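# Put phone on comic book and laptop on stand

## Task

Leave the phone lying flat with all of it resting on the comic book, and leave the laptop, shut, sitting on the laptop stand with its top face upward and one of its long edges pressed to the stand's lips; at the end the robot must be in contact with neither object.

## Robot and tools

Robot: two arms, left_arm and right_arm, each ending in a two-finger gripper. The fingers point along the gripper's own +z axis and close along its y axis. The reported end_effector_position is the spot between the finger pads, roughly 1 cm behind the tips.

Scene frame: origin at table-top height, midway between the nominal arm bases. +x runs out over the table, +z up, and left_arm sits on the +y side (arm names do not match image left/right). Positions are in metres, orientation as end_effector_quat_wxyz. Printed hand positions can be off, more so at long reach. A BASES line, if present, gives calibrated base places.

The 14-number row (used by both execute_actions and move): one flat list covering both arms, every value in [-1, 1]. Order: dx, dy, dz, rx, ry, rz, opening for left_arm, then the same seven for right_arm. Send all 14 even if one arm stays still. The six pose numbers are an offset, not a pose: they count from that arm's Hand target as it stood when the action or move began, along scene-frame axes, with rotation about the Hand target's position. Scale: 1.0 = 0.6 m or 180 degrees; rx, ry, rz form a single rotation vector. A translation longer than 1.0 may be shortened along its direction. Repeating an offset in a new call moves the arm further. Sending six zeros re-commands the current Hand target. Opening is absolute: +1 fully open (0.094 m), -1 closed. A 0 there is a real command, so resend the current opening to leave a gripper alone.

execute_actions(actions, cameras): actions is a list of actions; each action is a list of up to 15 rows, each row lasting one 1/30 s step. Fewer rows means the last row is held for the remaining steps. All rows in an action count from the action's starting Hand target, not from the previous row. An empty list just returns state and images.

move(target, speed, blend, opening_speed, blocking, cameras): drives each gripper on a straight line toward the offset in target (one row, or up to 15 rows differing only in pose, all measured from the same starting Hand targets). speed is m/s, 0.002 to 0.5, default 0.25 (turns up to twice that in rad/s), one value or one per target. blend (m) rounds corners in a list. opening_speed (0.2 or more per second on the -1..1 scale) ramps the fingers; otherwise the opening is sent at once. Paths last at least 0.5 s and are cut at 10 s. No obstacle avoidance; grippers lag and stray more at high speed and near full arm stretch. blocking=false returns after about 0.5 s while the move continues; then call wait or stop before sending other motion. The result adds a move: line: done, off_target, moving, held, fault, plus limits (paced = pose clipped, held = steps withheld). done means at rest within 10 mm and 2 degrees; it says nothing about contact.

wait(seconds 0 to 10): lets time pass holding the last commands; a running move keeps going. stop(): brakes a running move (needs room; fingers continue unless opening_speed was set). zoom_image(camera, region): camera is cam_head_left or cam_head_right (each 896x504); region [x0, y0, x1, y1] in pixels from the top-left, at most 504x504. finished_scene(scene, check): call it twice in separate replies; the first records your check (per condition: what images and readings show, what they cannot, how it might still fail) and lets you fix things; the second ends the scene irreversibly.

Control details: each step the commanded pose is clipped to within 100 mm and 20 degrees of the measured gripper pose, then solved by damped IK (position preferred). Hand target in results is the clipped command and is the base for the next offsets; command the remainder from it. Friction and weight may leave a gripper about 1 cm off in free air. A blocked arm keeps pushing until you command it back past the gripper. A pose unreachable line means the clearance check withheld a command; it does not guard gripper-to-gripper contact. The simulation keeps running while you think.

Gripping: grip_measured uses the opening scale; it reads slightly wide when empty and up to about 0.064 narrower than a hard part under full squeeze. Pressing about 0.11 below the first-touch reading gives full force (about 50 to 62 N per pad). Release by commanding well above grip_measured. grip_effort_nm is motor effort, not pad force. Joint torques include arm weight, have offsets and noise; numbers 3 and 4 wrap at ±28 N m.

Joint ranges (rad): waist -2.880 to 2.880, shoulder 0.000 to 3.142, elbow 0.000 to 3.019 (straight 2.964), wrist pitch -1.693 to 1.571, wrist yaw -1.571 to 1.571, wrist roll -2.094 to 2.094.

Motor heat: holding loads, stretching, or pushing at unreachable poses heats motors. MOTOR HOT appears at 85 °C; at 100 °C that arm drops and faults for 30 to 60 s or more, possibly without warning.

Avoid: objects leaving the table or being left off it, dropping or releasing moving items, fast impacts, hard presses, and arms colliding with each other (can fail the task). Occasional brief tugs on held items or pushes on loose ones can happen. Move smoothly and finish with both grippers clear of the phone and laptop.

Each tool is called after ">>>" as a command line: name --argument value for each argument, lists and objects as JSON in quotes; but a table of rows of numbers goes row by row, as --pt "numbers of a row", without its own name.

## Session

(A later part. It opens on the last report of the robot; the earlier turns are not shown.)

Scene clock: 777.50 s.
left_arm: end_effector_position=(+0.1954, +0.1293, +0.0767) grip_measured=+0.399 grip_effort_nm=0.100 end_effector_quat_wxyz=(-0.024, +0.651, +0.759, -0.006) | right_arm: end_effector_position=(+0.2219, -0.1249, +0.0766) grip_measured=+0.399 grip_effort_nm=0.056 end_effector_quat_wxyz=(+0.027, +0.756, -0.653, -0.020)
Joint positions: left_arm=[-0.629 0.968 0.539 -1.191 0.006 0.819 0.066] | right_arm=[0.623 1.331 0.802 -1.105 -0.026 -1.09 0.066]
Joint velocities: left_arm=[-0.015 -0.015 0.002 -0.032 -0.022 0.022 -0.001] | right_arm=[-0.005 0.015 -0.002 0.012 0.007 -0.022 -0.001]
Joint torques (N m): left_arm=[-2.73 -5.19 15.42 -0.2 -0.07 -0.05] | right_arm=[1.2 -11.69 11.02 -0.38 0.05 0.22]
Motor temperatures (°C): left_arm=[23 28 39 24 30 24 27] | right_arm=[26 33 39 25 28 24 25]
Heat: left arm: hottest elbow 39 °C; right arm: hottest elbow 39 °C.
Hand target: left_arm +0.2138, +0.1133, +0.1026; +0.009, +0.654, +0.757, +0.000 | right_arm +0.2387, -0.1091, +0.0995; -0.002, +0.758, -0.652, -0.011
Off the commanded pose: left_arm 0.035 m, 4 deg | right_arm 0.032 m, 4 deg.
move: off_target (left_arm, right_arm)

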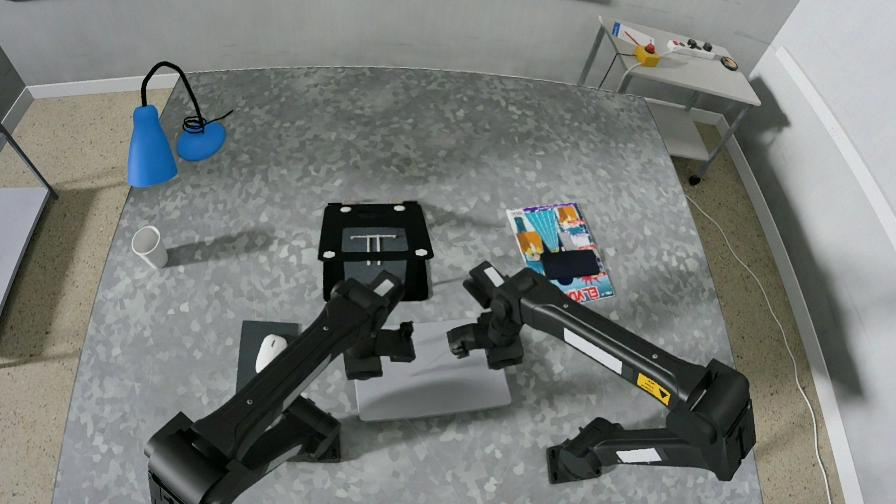

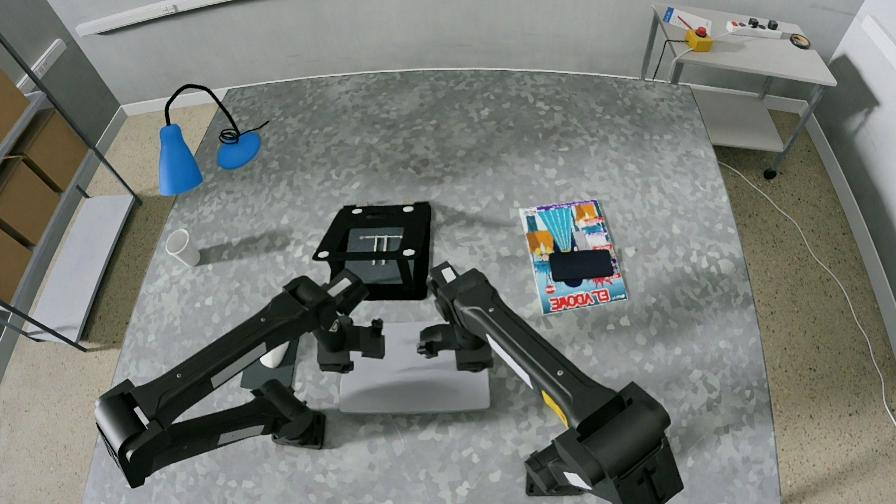

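>>> move --pt "-0.056 0.145 -0.01 -0.067 0 0 0.4 -0.018 -0.16 -0.01 0.067 0 0 0.4" --pt "-0.056 0.145 -0.161 -0.067 0 0 0.4 -0.018 -0.16 -0.152 0.067 0 0 0.4" --speed 0.12

>>> zoom_image --camera "cam_head_left" --region '[310, 290, 560, 440]'

>>> zoom_image --camera "cam_head_right" --region '[300, 290, 550, 440]'

Scene clock: 802.43 s.
left_arm: end_effector_position=(+0.1801, +0.1997, +0.0110) grip_measured=+0.399 grip_effort_nm=0.100 end_effector_quat_wxyz=(+0.075, +0.651, +0.751, -0.078) | right_arm: end_effector_position=(+0.2305, -0.2028, +0.0186) grip_measured=+0.399 grip_effort_nm=0.051 end_effector_quat_wxyz=(-0.091, +0.756, -0.644, -0.072)
Joint positions: left_arm=[-0.066 0.853 0.278 -0.977 0.216 1.388 0.066] | right_arm=[0.259 1.272 0.549 -0.778 -0.222 -1.458 0.066]
Joint velocities: left_arm=[-0.005 -0.005 -0.007 -0.017 -0.022 -0.022 -0.001] | right_arm=[-0.005 0.005 -0.007 0.002 -0.037 -0.037 0.001]
Joint torques (N m): left_arm=[-0.5 -1.14 7.99 1.14 0.29 0.07] | right_arm=[-0.38 -6.65 5.57 0.49 -0.25 0.09]
Motor temperatures (°C): left_arm=[23 28 38 24 28 24 27] | right_arm=[26 34 41 25 25 23 25]
Heat: left arm: hottest elbow 38 °C; right arm: hottest elbow 41 °C.
Hand target: left_arm +0.1793, +0.2009, +0.0060; +0.074, +0.649, +0.753, -0.080 | right_arm +0.2275, -0.2068, +0.0105; -0.084, +0.754, -0.647, -0.077
Off the commanded pose: left_arm 0.005 m, 0 deg | right_arm 0.011 m, 1 deg.
move: off_target (right_arm)

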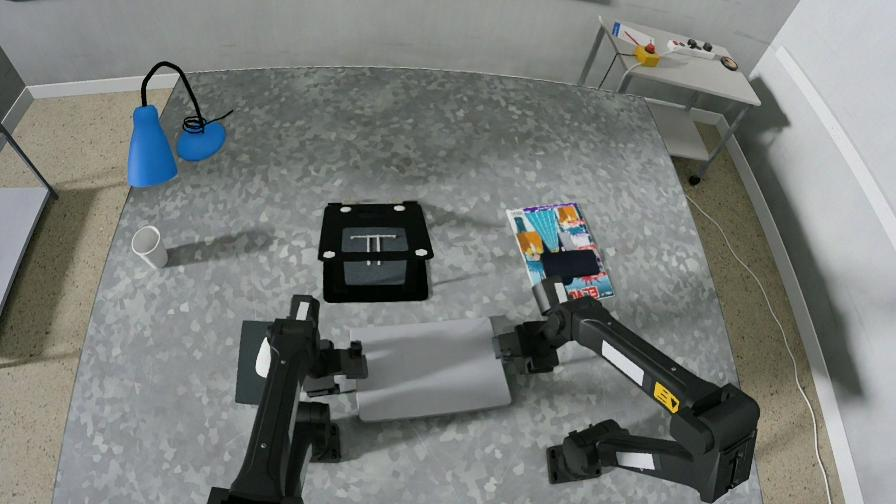

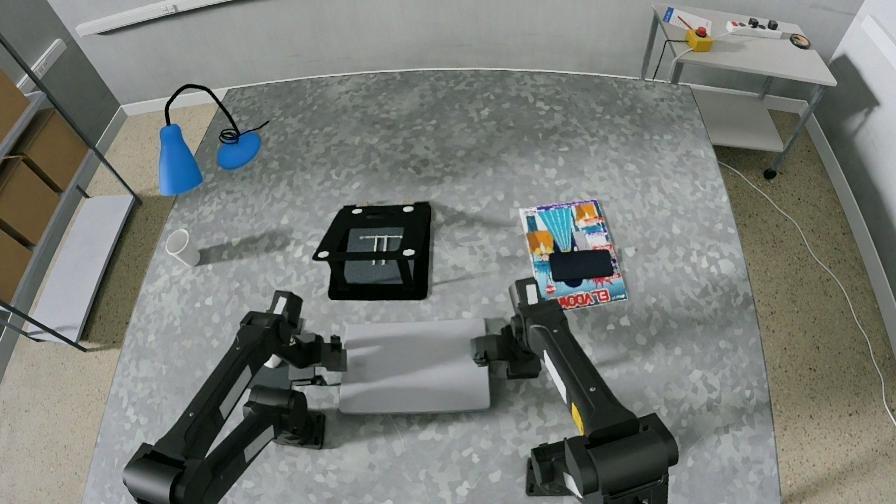

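Scaled by 2.016.

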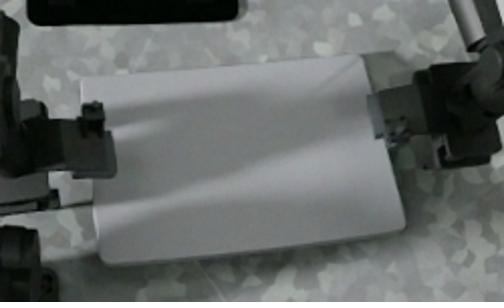

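Scaled by 2.016.

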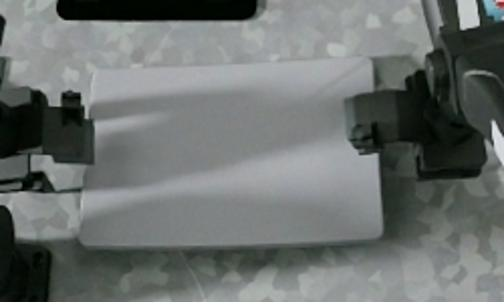

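>>> move --pt "0.01 -0.08 0.002 0 0 0 0.4 -0.01 0.085 -0.008 0 0 0 0.4" --pt "0.025 -0.2 0.006 0 0 0 0.4 -0.025 0.21 0.0 0 0 0 0.4" --speed 0.08

Scene clock: 807.17 s.
left_arm: end_effector_position=(+0.1762, +0.1605, +0.0092) grip_measured=+0.399 grip_effort_nm=0.081 end_effector_quat_wxyz=(+0.011, +0.669, +0.743, -0.018) | right_arm: end_effector_position=(+0.2152, -0.1635, +0.0118) grip_measured=+0.399 grip_effort_nm=0.056 end_effector_quat_wxyz=(-0.043, +0.758, -0.651, -0.021)
Joint positions: left_arm=[-0.503 0.93 0.317 -0.945 0.04 0.992 0.066] | right_arm=[0.501 1.3 0.563 -0.767 -0.069 -1.214 0.066]
Joint velocities: left_arm=[-0.015 -0.005 -0.022 -0.007 0.051 -0.007 0] | right_arm=[-0.005 -0.005 -0.002 -0.002 -0.051 -0.051 0]
Joint torques (N m): left_arm=[-9.99 1.26 13.81 3.82 6.13 -1.43] | right_arm=[10.34 -3.37 10.41 1.94 -4.47 1.35]
Motor temperatures (°C): left_arm=[23 28 38 24 31 24 27] | right_arm=[26 33 40 25 27 24 25]
Heat: left arm: hottest elbow 38 °C; right arm: hottest elbow 40 °C.
Hand target: left_arm +0.1937, +0.0806, +0.0105; +0.076, +0.649, +0.753, -0.081 | right_arm +0.2128, -0.0803, +0.0085; -0.082, +0.754, -0.647, -0.079
Off the commanded pose: left_arm 0.082 m, 10 deg | right_arm 0.083 m, 8 deg.
move: off_target (left_arm, right_arm)

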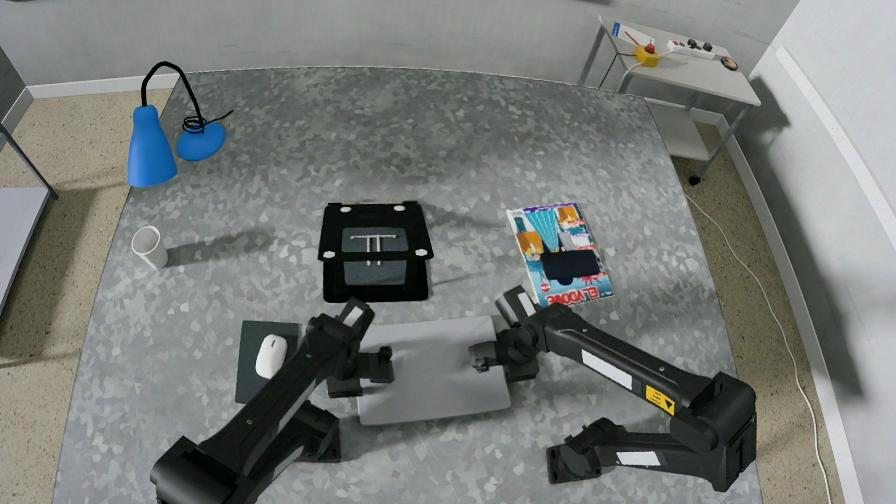

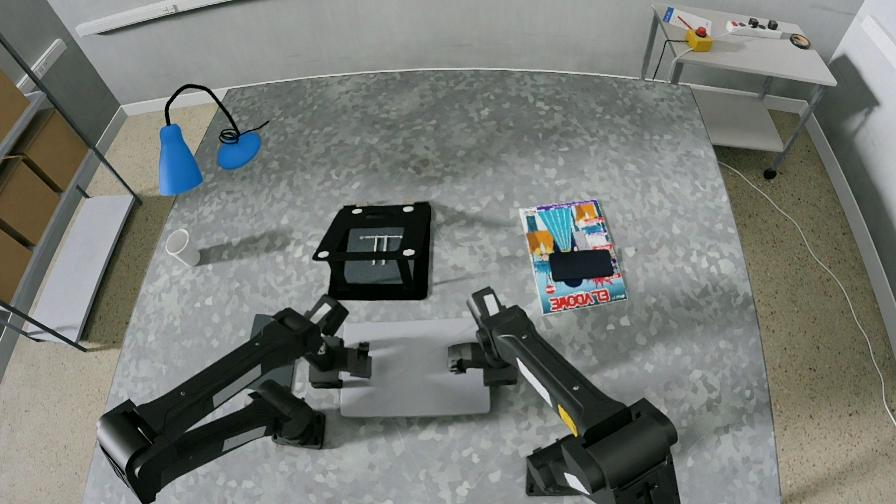

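>>> move --target '[0,0,0.07,0,0,0,0.4,0,0,0.07,0,0,0,0.4]' --speed 0.06

Scene clock: 819.30 s.
left_arm: end_effector_position=(+0.1433, +0.1555, +0.0153) grip_measured=+0.399 grip_effort_nm=0.085 end_effector_quat_wxyz=(-0.035, +0.667, +0.742, -0.056) | right_arm: end_effector_position=(+0.1823, -0.1671, +0.0154) grip_measured=+0.399 grip_effort_nm=0.046 end_effector_quat_wxyz=(+0.013, +0.759, -0.649, -0.050)
Joint positions: left_arm=[-0.573 0.915 0.324 -1.07 0.097 0.924 0.066] | right_arm=[0.539 1.292 0.568 -0.903 -0.087 -1.184 0.066]
Joint velocities: left_arm=[-0.005 -0.005 0.007 0.007 -0.022 -0.007 -0.001] | right_arm=[0.015 -0.005 -0.012 -0.007 -0.022 -0.022 0]
Joint torques (N m): left_arm=[-6.07 -3.78 19.67 2.84 3.99 -0.92] | right_arm=[7.53 -9.64 13.96 1.58 -4.24 1.07]
Motor temperatures (°C): left_arm=[23 28 40 24 65 25 27] | right_arm=[27 33 41 25 48 25 25]
Heat: left arm: hottest wrist yaw 65 °C; right arm: hottest wrist yaw 48 °C.
Hand target: left_arm +0.1943, +0.0806, +0.0525; +0.077, +0.649, +0.753, -0.081 | right_arm +0.2131, -0.0796, +0.0506; -0.082, +0.754, -0.647, -0.079
Off the commanded pose: left_arm 0.098 m, 13 deg | right_arm 0.098 m, 11 deg.
move: off_target (left_arm, right_arm)

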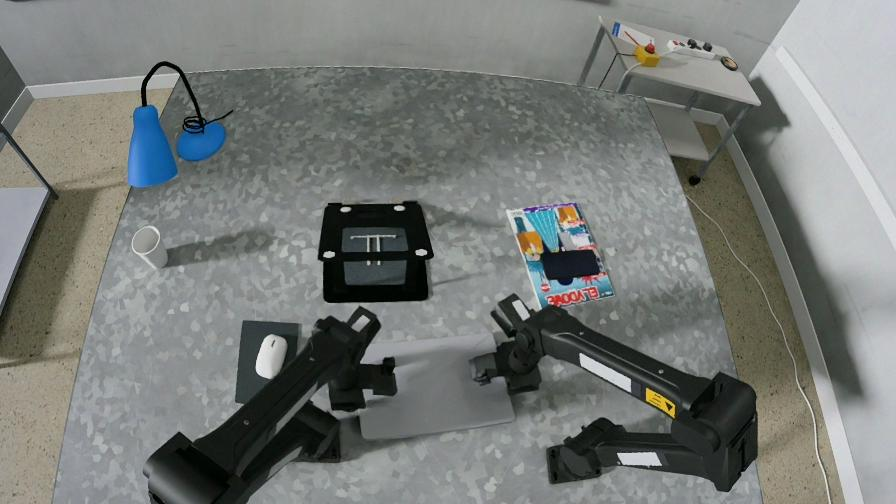

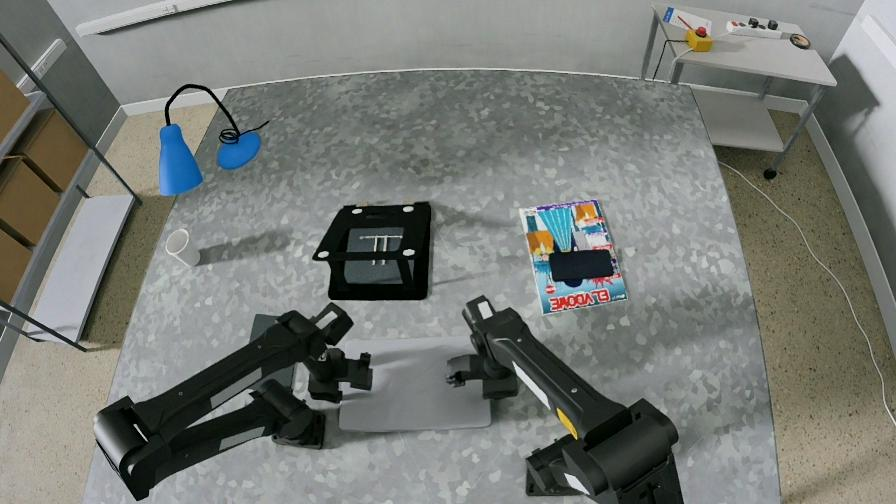

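>>> move --target '[0,0,0.08,0,0,0,0.4,0,0,0.08,0,0,0,0.4]' --speed 0.06

>>> zoom_image --camera "cam_head_left" --region '[300, 280, 560, 460]'

Scene clock: 823.60 s.
left_arm: end_effector_position=(+0.1786, +0.0959, +0.0827) grip_measured=+0.399 grip_effort_nm=0.081 end_effector_quat_wxyz=(+0.051, +0.646, +0.757, -0.084) | right_arm: end_effector_position=(+0.2013, -0.0921, +0.0883) grip_measured=+0.399 grip_effort_nm=0.046 end_effector_quat_wxyz=(-0.065, +0.753, -0.650, -0.083)
Joint positions: left_arm=[-0.67 0.859 0.493 -1.113 0.174 0.763 0.066] | right_arm=[0.657 1.22 0.731 -0.984 -0.188 -1.045 0.066]
Joint velocities: left_arm=[0.005 -0.005 0.002 0.002 -0.081 -0.007 0.001] | right_arm=[0.005 -0.024 0.007 -0.007 0.022 -0.081 0]
Joint torques (N m): left_arm=[-2.78 -2.55 14.68 0.79 -0.01 -0.03] | right_arm=[1.2 -8.18 10.13 0.64 -0.07 0.21]
Motor temperatures (°C): left_arm=[23 28 40 24 62 25 27] | right_arm=[27 33 41 25 48 25 25]
Heat: left arm: hottest wrist yaw 62 °C; right arm: hottest wrist yaw 48 °C.
Hand target: left_arm +0.1946, +0.0804, +0.1004; +0.077, +0.649, +0.753, -0.081 | right_arm +0.2133, -0.0789, +0.0983; -0.082, +0.754, -0.647, -0.079
Off the commanded pose: left_arm 0.028 m, 3 deg | right_arm 0.020 m, 2 deg.
move: off_target (left_arm, right_arm); limits=paced

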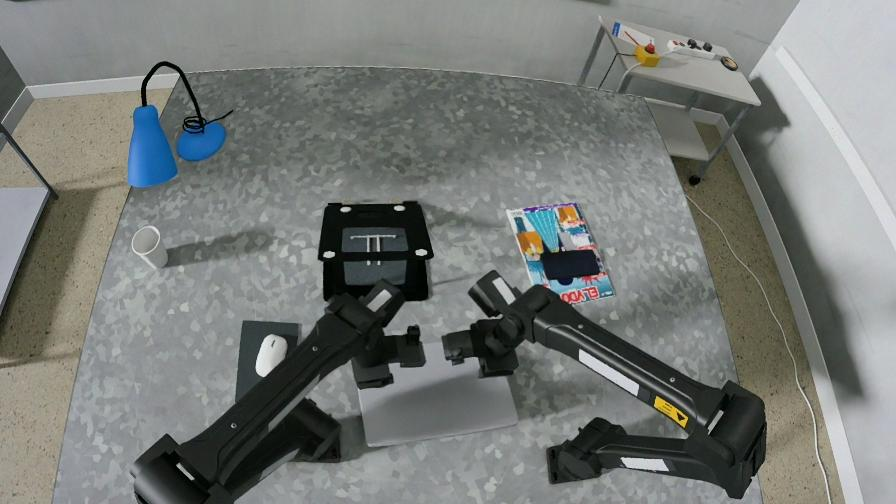

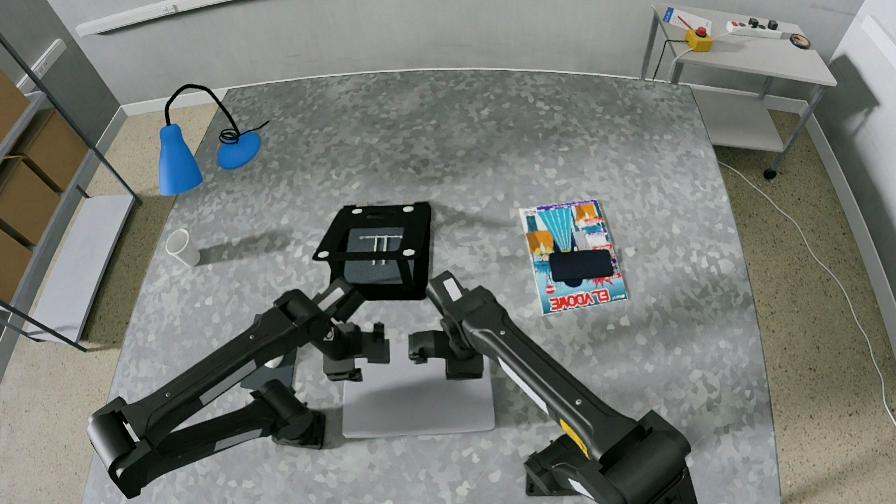

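Scaled by 1.938.

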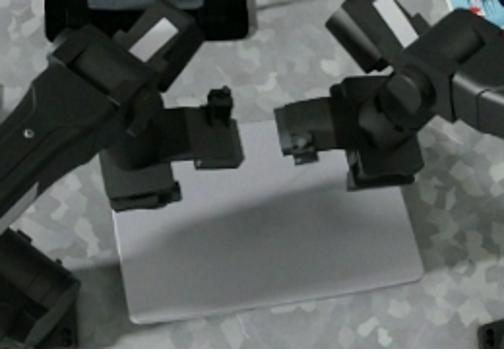

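>>> move --pt "0.0 0.2 0.05 -0.08 0 0 0.4 0.0 -0.2 0.05 0.08 0 0 0.4" --pt "-0.03 0.3 0.05 -0.167 0 0 0.4 0.0 -0.3 0.05 0.167 0 0 0.4" --speed 0.2

>>> zoom_image --camera "cam_head_left" --region '[240, 280, 640, 504]'

Scene clock: 848.90 s.
left_arm: end_effector_position=(+0.1635, +0.2455, +0.1130) grip_measured=+0.399 grip_effort_nm=0.076 end_effector_quat_wxyz=(+0.170, +0.578, +0.752, -0.269) | right_arm: end_effector_position=(+0.2110, -0.2576, +0.1318) grip_measured=+0.399 grip_effort_nm=0.042 end_effector_quat_wxyz=(-0.282, +0.711, -0.601, -0.231)
Joint positions: left_arm=[0.621 0.977 0.526 -1.593 0.461 2.073 0.066] | right_arm=[-0.261 1.127 0.661 -1.322 -0.72 -2.075 0.066]
Joint velocities: left_arm=[-0.015 -0.005 0.012 0.002 -0.037 0.022 -0.001] | right_arm=[-0.005 0.005 -0.002 -0.022 -0.095 -0.051 -0.001]
Joint torques (N m): left_arm=[-1.08 -2.73 14.16 -1.06 0.09 0.09] | right_arm=[-0.26 -5.19 7.73 -0.58 -0.5 0.09]
Motor temperatures (°C): left_arm=[23 28 42 24 40 24 27] | right_arm=[27 33 40 25 33 24 25]
Heat: left arm: hottest elbow 42 °C; right arm: hottest elbow 40 °C.
Hand target: left_arm +0.1770, +0.2610, +0.1289; +0.235, +0.608, +0.706, -0.276 | right_arm +0.2133, -0.2607, +0.1317; -0.281, +0.707, -0.605, -0.237
Off the commanded pose: left_arm 0.026 m, 10 deg | right_arm 0.004 m, 2 deg.
joint sent to its limit (left arm) — joint 6 (wrist roll), upper limit. The joint targets are off in orientation, not in position.
move: off_target (left_arm)

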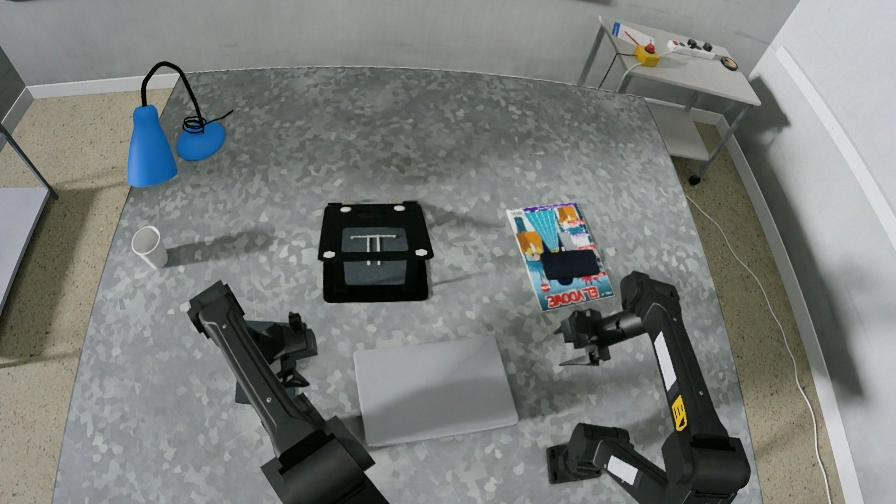

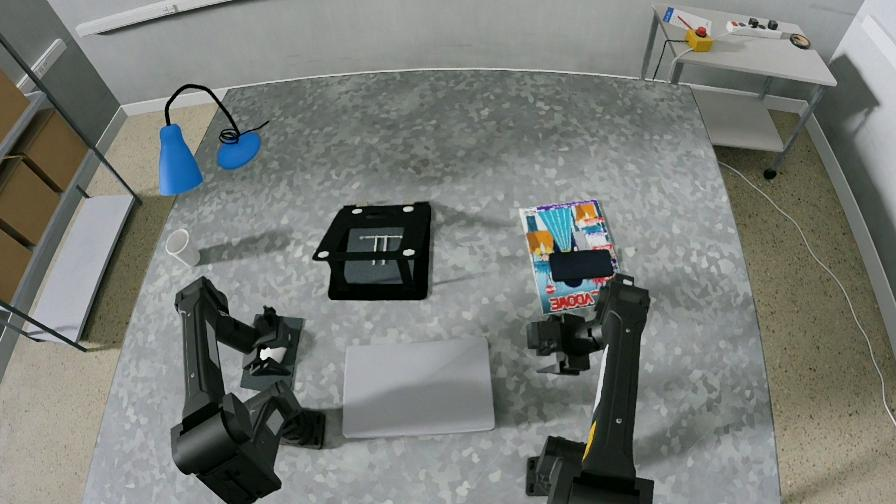

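Scaled by 1.260.

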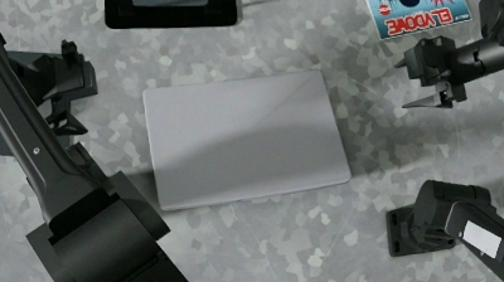

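>>> move --pt "-0.1 -0.2 0 0.234 0 0 -1 -0.1 0.2 0 -0.234 0 0 -1" --pt "-0.33 -0.31 0 0.234 0 0 -1 -0.36 0.31 0 -0.234 0 0 -1" --speed 0.2

Scene clock: 871.10 s.
left_arm: end_effector_position=(+0.0361, +0.1136, +0.1212) grip_measured=-0.987 grip_effort_nm=-0.691 end_effector_quat_wxyz=(-0.016, +0.697, +0.716, -0.033) | right_arm: end_effector_position=(+0.0540, -0.1072, +0.1176) grip_measured=-0.992 grip_effort_nm=-0.447 end_effector_quat_wxyz=(+0.016, +0.787, -0.616, -0.021)
Joint positions: left_arm=[-1.474 0.585 0.507 -1.476 0.071 0.098 0.001] | right_arm=[1.146 0.965 0.653 -1.28 -0.049 -0.662 0]
Joint velocities: left_arm=[-0.005 -0.005 -0.007 0.002 -0.051 0.051 0] | right_arm=[-0.005 0.005 0.007 -0.002 -0.022 -0.007 0]
Joint torques (N m): left_arm=[-0.09 -1.03 10.55 0.29 -0.08 0.1] | right_arm=[-0.32 -5.07 7.91 0.09 0.02 0.07]
Motor temperatures (°C): left_arm=[23 28 41 24 36 24 27] | right_arm=[27 33 41 25 31 24 25]
Heat: left arm: hottest elbow 41 °C; right arm: hottest elbow 41 °C.
Hand target: left_arm +0.0383, +0.1153, +0.1222; -0.013, +0.695, +0.718, -0.034 | right_arm +0.0569, -0.1084, +0.1175; +0.016, +0.786, -0.618, -0.020
Off the commanded pose: left_arm 0.069 m, 8 deg | right_arm 0.067 m, 6 deg.
move: held (left_arm, right_arm; a check stopped the path); path passed 1 of 2 targets; limits=held
pose unreachable (left arm): on one or more control steps of this call, first in action 0 (counted from 0), this arm could not follow its commanded pose, so it was not sent that pose on those steps. It may still have moved: this result reports where it is.
cause: moving toward the commanded pose would bring a part of the arm too close to another arm (this arm's wrist (the part past joint 4) and the right arm's wrist (the part past joint 4), along the way the arms are being sent, or toward where that arm still pushes).
pose unreachable (right arm): on one or more control steps of this call, first in action 0 (counted from 0), this arm could not follow its commanded pose, so it was not sent that pose on those steps. It may still have moved: this result reports where it is.
cause: moving toward the commanded pose would bring a part of the arm too close to another arm (this arm's wrist (the part past joint 4) and the left arm's wrist (the part past joint 4), along the way the arms are being sent, or toward where that arm still pushes).

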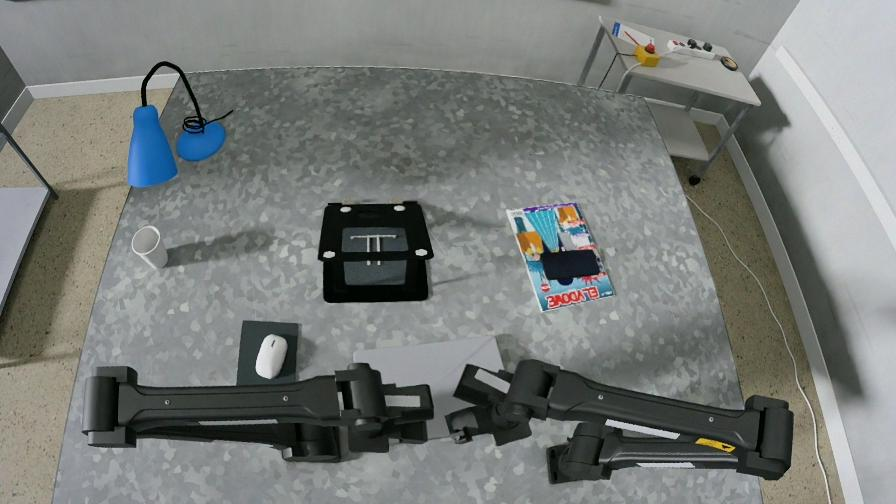

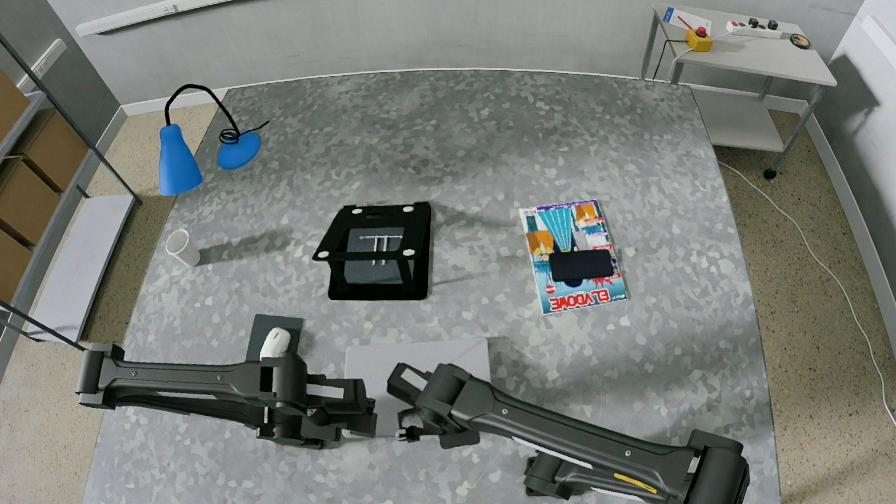

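>>> move --pt "-0.1 0.04 0 0 0 0 -1 -0.1 -0.03 0 0 0 0 -1" --speed 0.15

Scene clock: 876.47 s.
left_arm: end_effector_position=(-0.0215, +0.1379, +0.1252) grip_measured=-0.987 grip_effort_nm=-0.686 end_effector_quat_wxyz=(-0.013, +0.693, +0.720, -0.039) | right_arm: end_effector_position=(-0.0007, -0.1198, +0.1200) grip_measured=-0.992 grip_effort_nm=-0.442 end_effector_quat_wxyz=(+0.013, +0.784, -0.620, -0.023)
Joint positions: left_arm=[-1.994 0.491 0.494 -1.511 0.054 -0.435 0.001] | right_arm=[1.376 0.854 0.602 -1.321 -0.054 -0.422 0]
Joint velocities: left_arm=[-0.005 -0.005 -0.012 0.002 0.007 -0.022 0] | right_arm=[-0.005 -0.015 -0.032 0.012 -0.007 -0.037 0.001]
Joint torques (N m): left_arm=[-2.43 0.21 10.1 0.75 -0.13 -0.02] | right_arm=[1.49 -4.66 7.15 -0.18 0.05 0.22]
Motor temperatures (°C): left_arm=[23 28 41 24 35 24 27] | right_arm=[27 32 40 25 30 24 25]
Heat: left arm: hottest elbow 41 °C; right arm: hottest elbow 40 °C.
Hand target: left_arm -0.0222, +0.1392, +0.1230; -0.013, +0.695, +0.718, -0.036 | right_arm -0.0041, -0.1260, +0.1174; +0.017, +0.786, -0.618, -0.020
Off the commanded pose: left_arm 0.003 m, 1 deg | right_arm 0.007 m, 1 deg.
move: done

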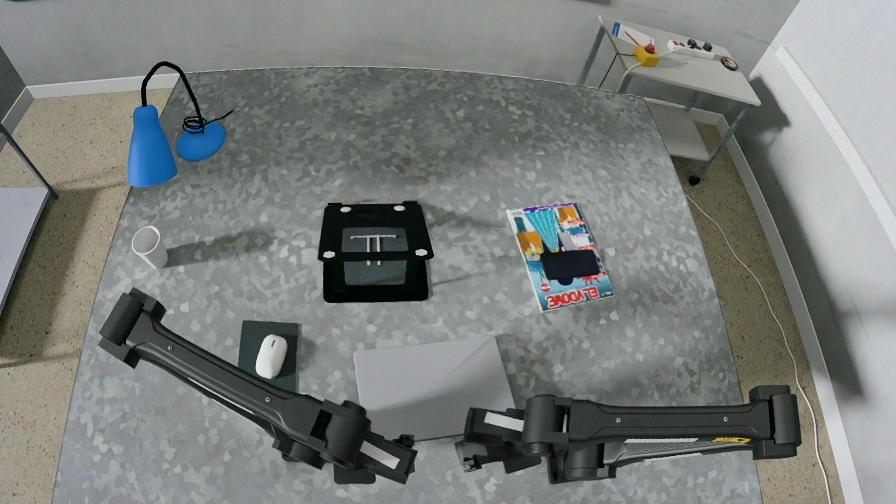

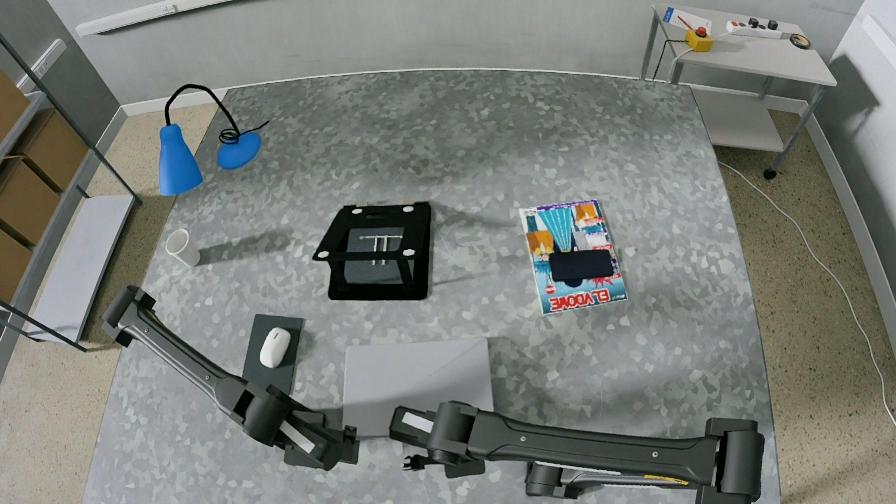

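>>> move --pt "-0.03 0 -0.08 0 0 0 -1 0.0 0 -0.08 0 0 0 -1" --pt "-0.03 0 -0.185 0 0 0 -1 0.0 0 -0.175 0 0 0 -1" --speed 0.12

Scene clock: 880.10 s.
left_arm: end_effector_position=(-0.0363, +0.1436, +0.0726) grip_measured=-0.987 grip_effort_nm=-0.686 end_effector_quat_wxyz=(-0.016, +0.700, +0.713, -0.037) | right_arm: end_effector_position=(-0.0015, -0.1238, +0.0523) grip_measured=-0.992 grip_effort_nm=-0.447 end_effector_quat_wxyz=(+0.010, +0.784, -0.620, -0.025)
Joint positions: left_arm=[-2.136 0.522 0.363 -1.347 0.048 -0.557 0.001] | right_arm=[1.376 0.93 0.449 -1.085 -0.054 -0.422 0]
Joint velocities: left_arm=[-0.024 -0.005 -0.012 -0.002 -0.037 -0.022 0] | right_arm=[-0.015 0.005 0.002 -0.012 -0.007 0.051 0.001]
Joint torques (N m): left_arm=[-0.97 -0.03 11.62 0.29 -0.01 0.08] | right_arm=[1.14 -2.43 6.52 0.59 0.05 0.17]
Motor temperatures (°C): left_arm=[23 28 40 24 35 24 27] | right_arm=[27 32 40 25 30 24 25]
Heat: left arm: hottest elbow 40 °C; right arm: hottest elbow 40 °C.
Hand target: left_arm -0.0368, +0.1421, +0.0780; -0.015, +0.701, +0.712, -0.041 | right_arm -0.0033, -0.1270, +0.0454; +0.017, +0.786, -0.618, -0.020
Off the commanded pose: left_arm 0.061 m, 1 deg | right_arm 0.040 m, 1 deg.
move: held (left_arm; a check stopped the path), off_target (right_arm; braked when a check withheld steps of left_arm); path passed 1 of 2 targets; limits=held
pose unreachable (left arm): on one or more control steps of this call, first in action 0 (counted from 0), this arm could not follow its commanded pose, so it was not sent that pose on those steps. It may still have moved: this result reports where it is.
cause: moving toward the commanded pose would bring two parts of the arm too close to each other (its shoulder (the part past joint 1) and its gripper housing, with joints 2 (shoulder) to 6 (wrist roll) between them).

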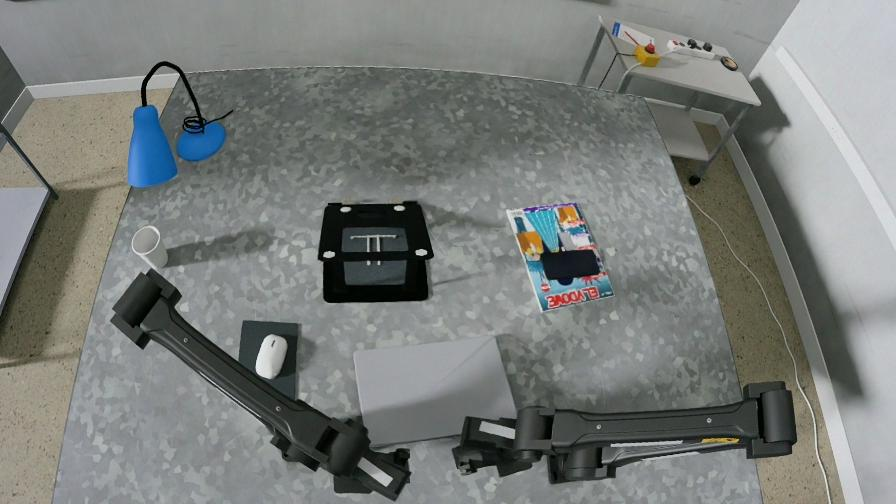

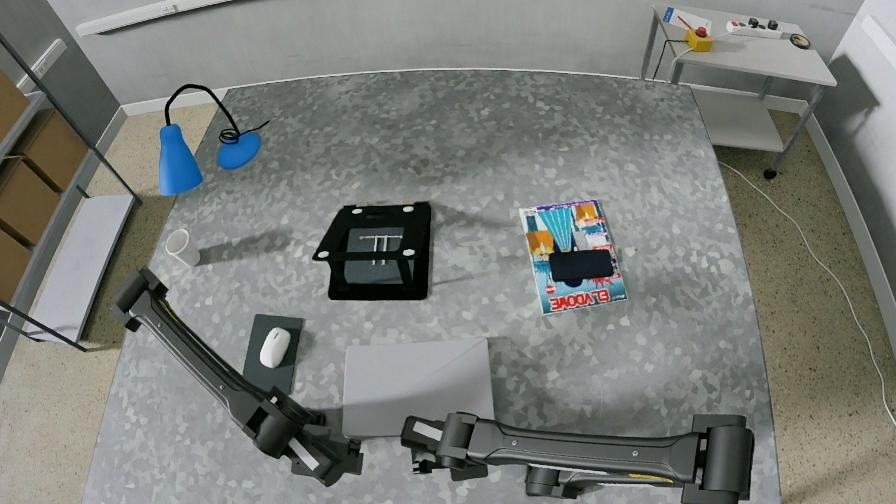

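>>> move --pt "0.0 -0.07 0 0 0 0 -1 0.0 -0.03 0 0 0 0 -1" --pt "0.0 -0.07 -0.11 0 0 0 -1 0.0 -0.03 -0.055 0 0 0 -1" --speed 0.12

Scene clock: 884.07 s.
left_arm: end_effector_position=(-0.0390, +0.1011, +0.0162) grip_measured=-0.987 grip_effort_nm=-0.686 end_effector_quat_wxyz=(-0.012, +0.703, +0.710, -0.042) | right_arm: end_effector_position=(-0.0044, -0.1408, +0.0191) grip_measured=-0.992 grip_effort_nm=-0.442 end_effector_quat_wxyz=(+0.011, +0.787, -0.617, -0.025)
Joint positions: left_arm=[-2.007 0.812 0.289 -0.979 0.054 -0.421 0.001] | right_arm=[1.375 0.941 0.353 -0.979 -0.054 -0.432 0]
Joint velocities: left_arm=[0.005 -0.024 0.002 -0.012 0.125 -0.095 0] | right_arm=[-0.024 -0.024 -0.012 0.002 0.007 -0.095 -0.001]
Joint torques (N m): left_arm=[-0.5 -1.85 8.47 0.88 0.13 0.09] | right_arm=[-0.09 -2.08 6.06 0.55 0.04 0.08]
Motor temperatures (°C): left_arm=[23 28 40 24 35 24 27] | right_arm=[27 32 40 25 30 24 25]
Heat: left arm: hottest elbow 40 °C; right arm: hottest elbow 40 °C.
Hand target: left_arm -0.0371, +0.1017, +0.0119; -0.015, +0.701, +0.712, -0.040 | right_arm -0.0031, -0.1455, +0.0127; +0.017, +0.786, -0.618, -0.020
Off the commanded pose: left_arm 0.005 m, 0 deg | right_arm 0.008 m, 1 deg.
move: done

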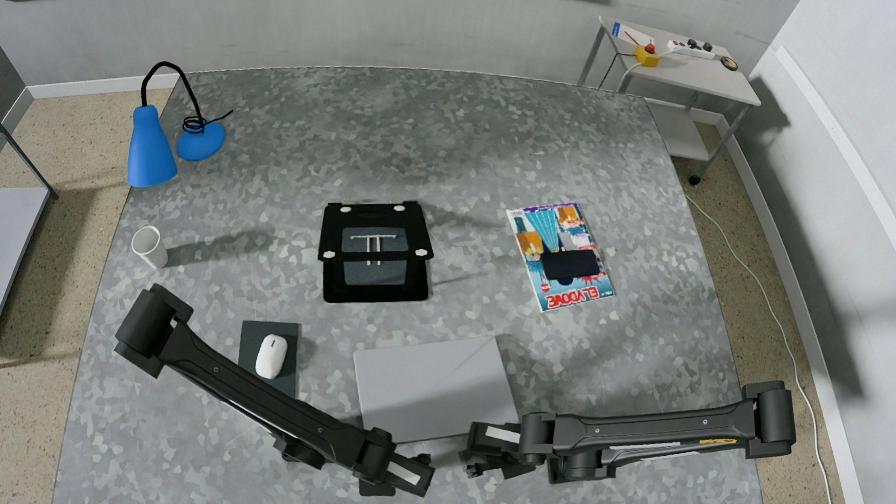

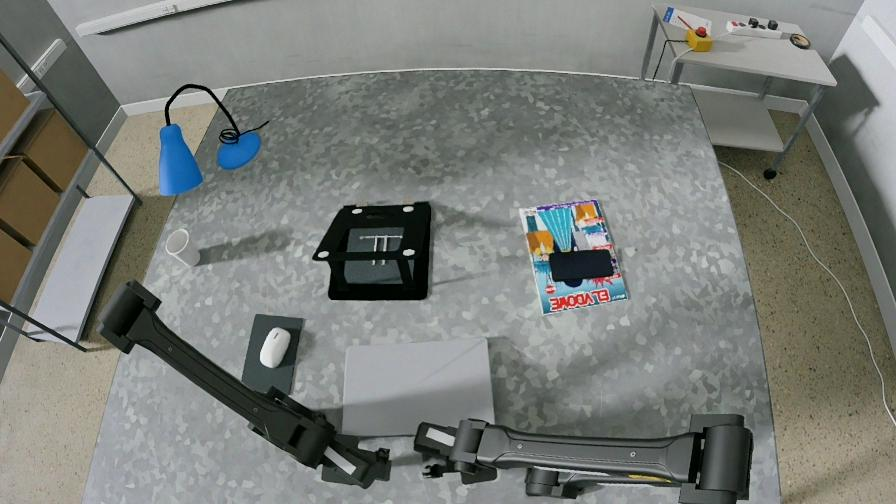

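>>> move --pt "0.15 -0.0 0 0 0 0 -1 0.1 0 0 0 0 0 -1" --pt "0.3083 -0.0 0 0 0 0 -1 0.25 0 0 0 0 0 -1" --speed 0.07 --blend 0.01

Scene clock: 893.37 s.
left_arm: end_effector_position=(+0.1266, +0.1137, +0.0083) grip_measured=-0.987 grip_effort_nm=-0.676 end_effector_quat_wxyz=(-0.042, +0.705, +0.707, -0.041) | right_arm: end_effector_position=(+0.1241, -0.1611, +0.0100) grip_measured=-0.992 grip_effort_nm=-0.437 end_effector_quat_wxyz=(+0.036, +0.788, -0.613, -0.028)
Joint positions: left_arm=[-0.872 1.004 0.346 -0.99 0.087 0.728 0.001] | right_arm=[0.741 1.2 0.475 -0.926 -0.043 -1.075 0]
Joint velocities: left_arm=[-0.015 0.005 -0.007 0.017 -0.022 -0.007 0] | right_arm=[-0.005 -0.015 0.002 -0.002 -0.081 -0.007 0.001]
Joint torques (N m): left_arm=[0.38 -1.26 11.02 1.61 -0.56 0.08] | right_arm=[-0.73 -4.07 9.28 1.1 0.25 0.08]
Motor temperatures (°C): left_arm=[23 27 39 24 34 24 27] | right_arm=[26 32 40 25 30 24 25]
Heat: left arm: hottest elbow 39 °C; right arm: hottest elbow 40 °C.
Hand target: left_arm +0.1476, +0.1009, +0.0109; -0.017, +0.701, +0.712, -0.035 | right_arm +0.1486, -0.1465, +0.0138; +0.013, +0.786, -0.618, -0.020
Off the commanded pose: left_arm 0.025 m, 3 deg | right_arm 0.028 m, 2 deg.
move: off_target (left_arm, right_arm)

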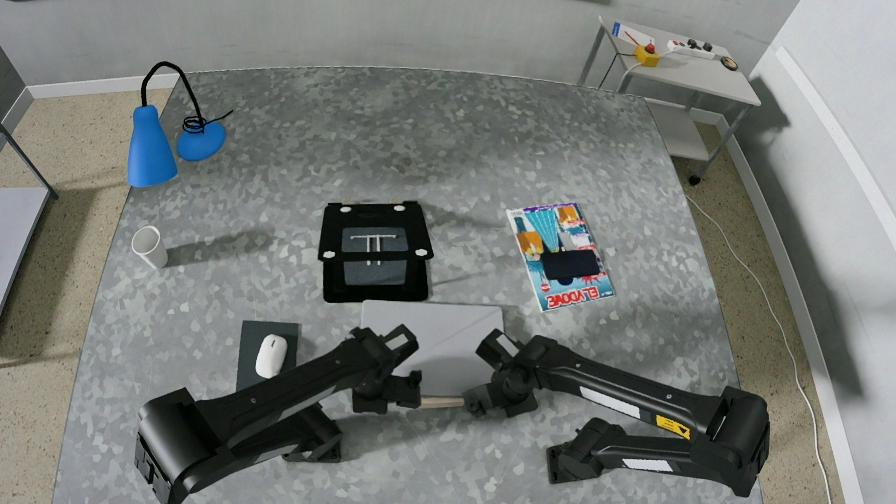

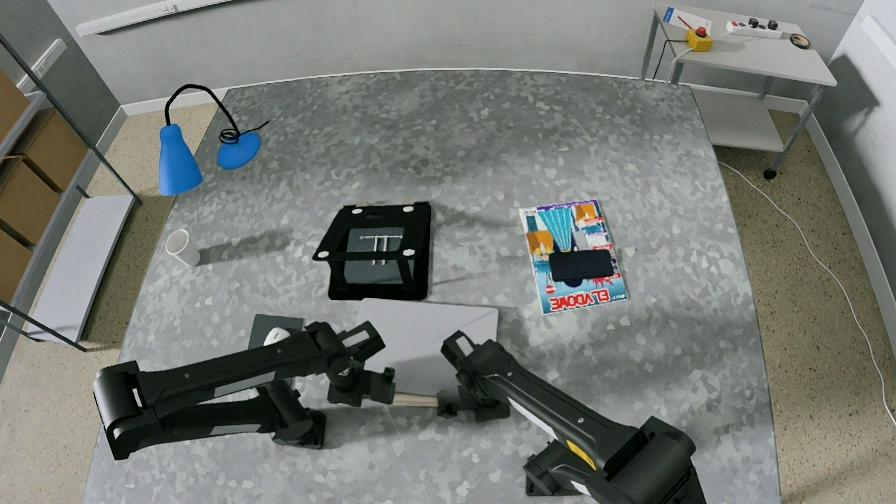

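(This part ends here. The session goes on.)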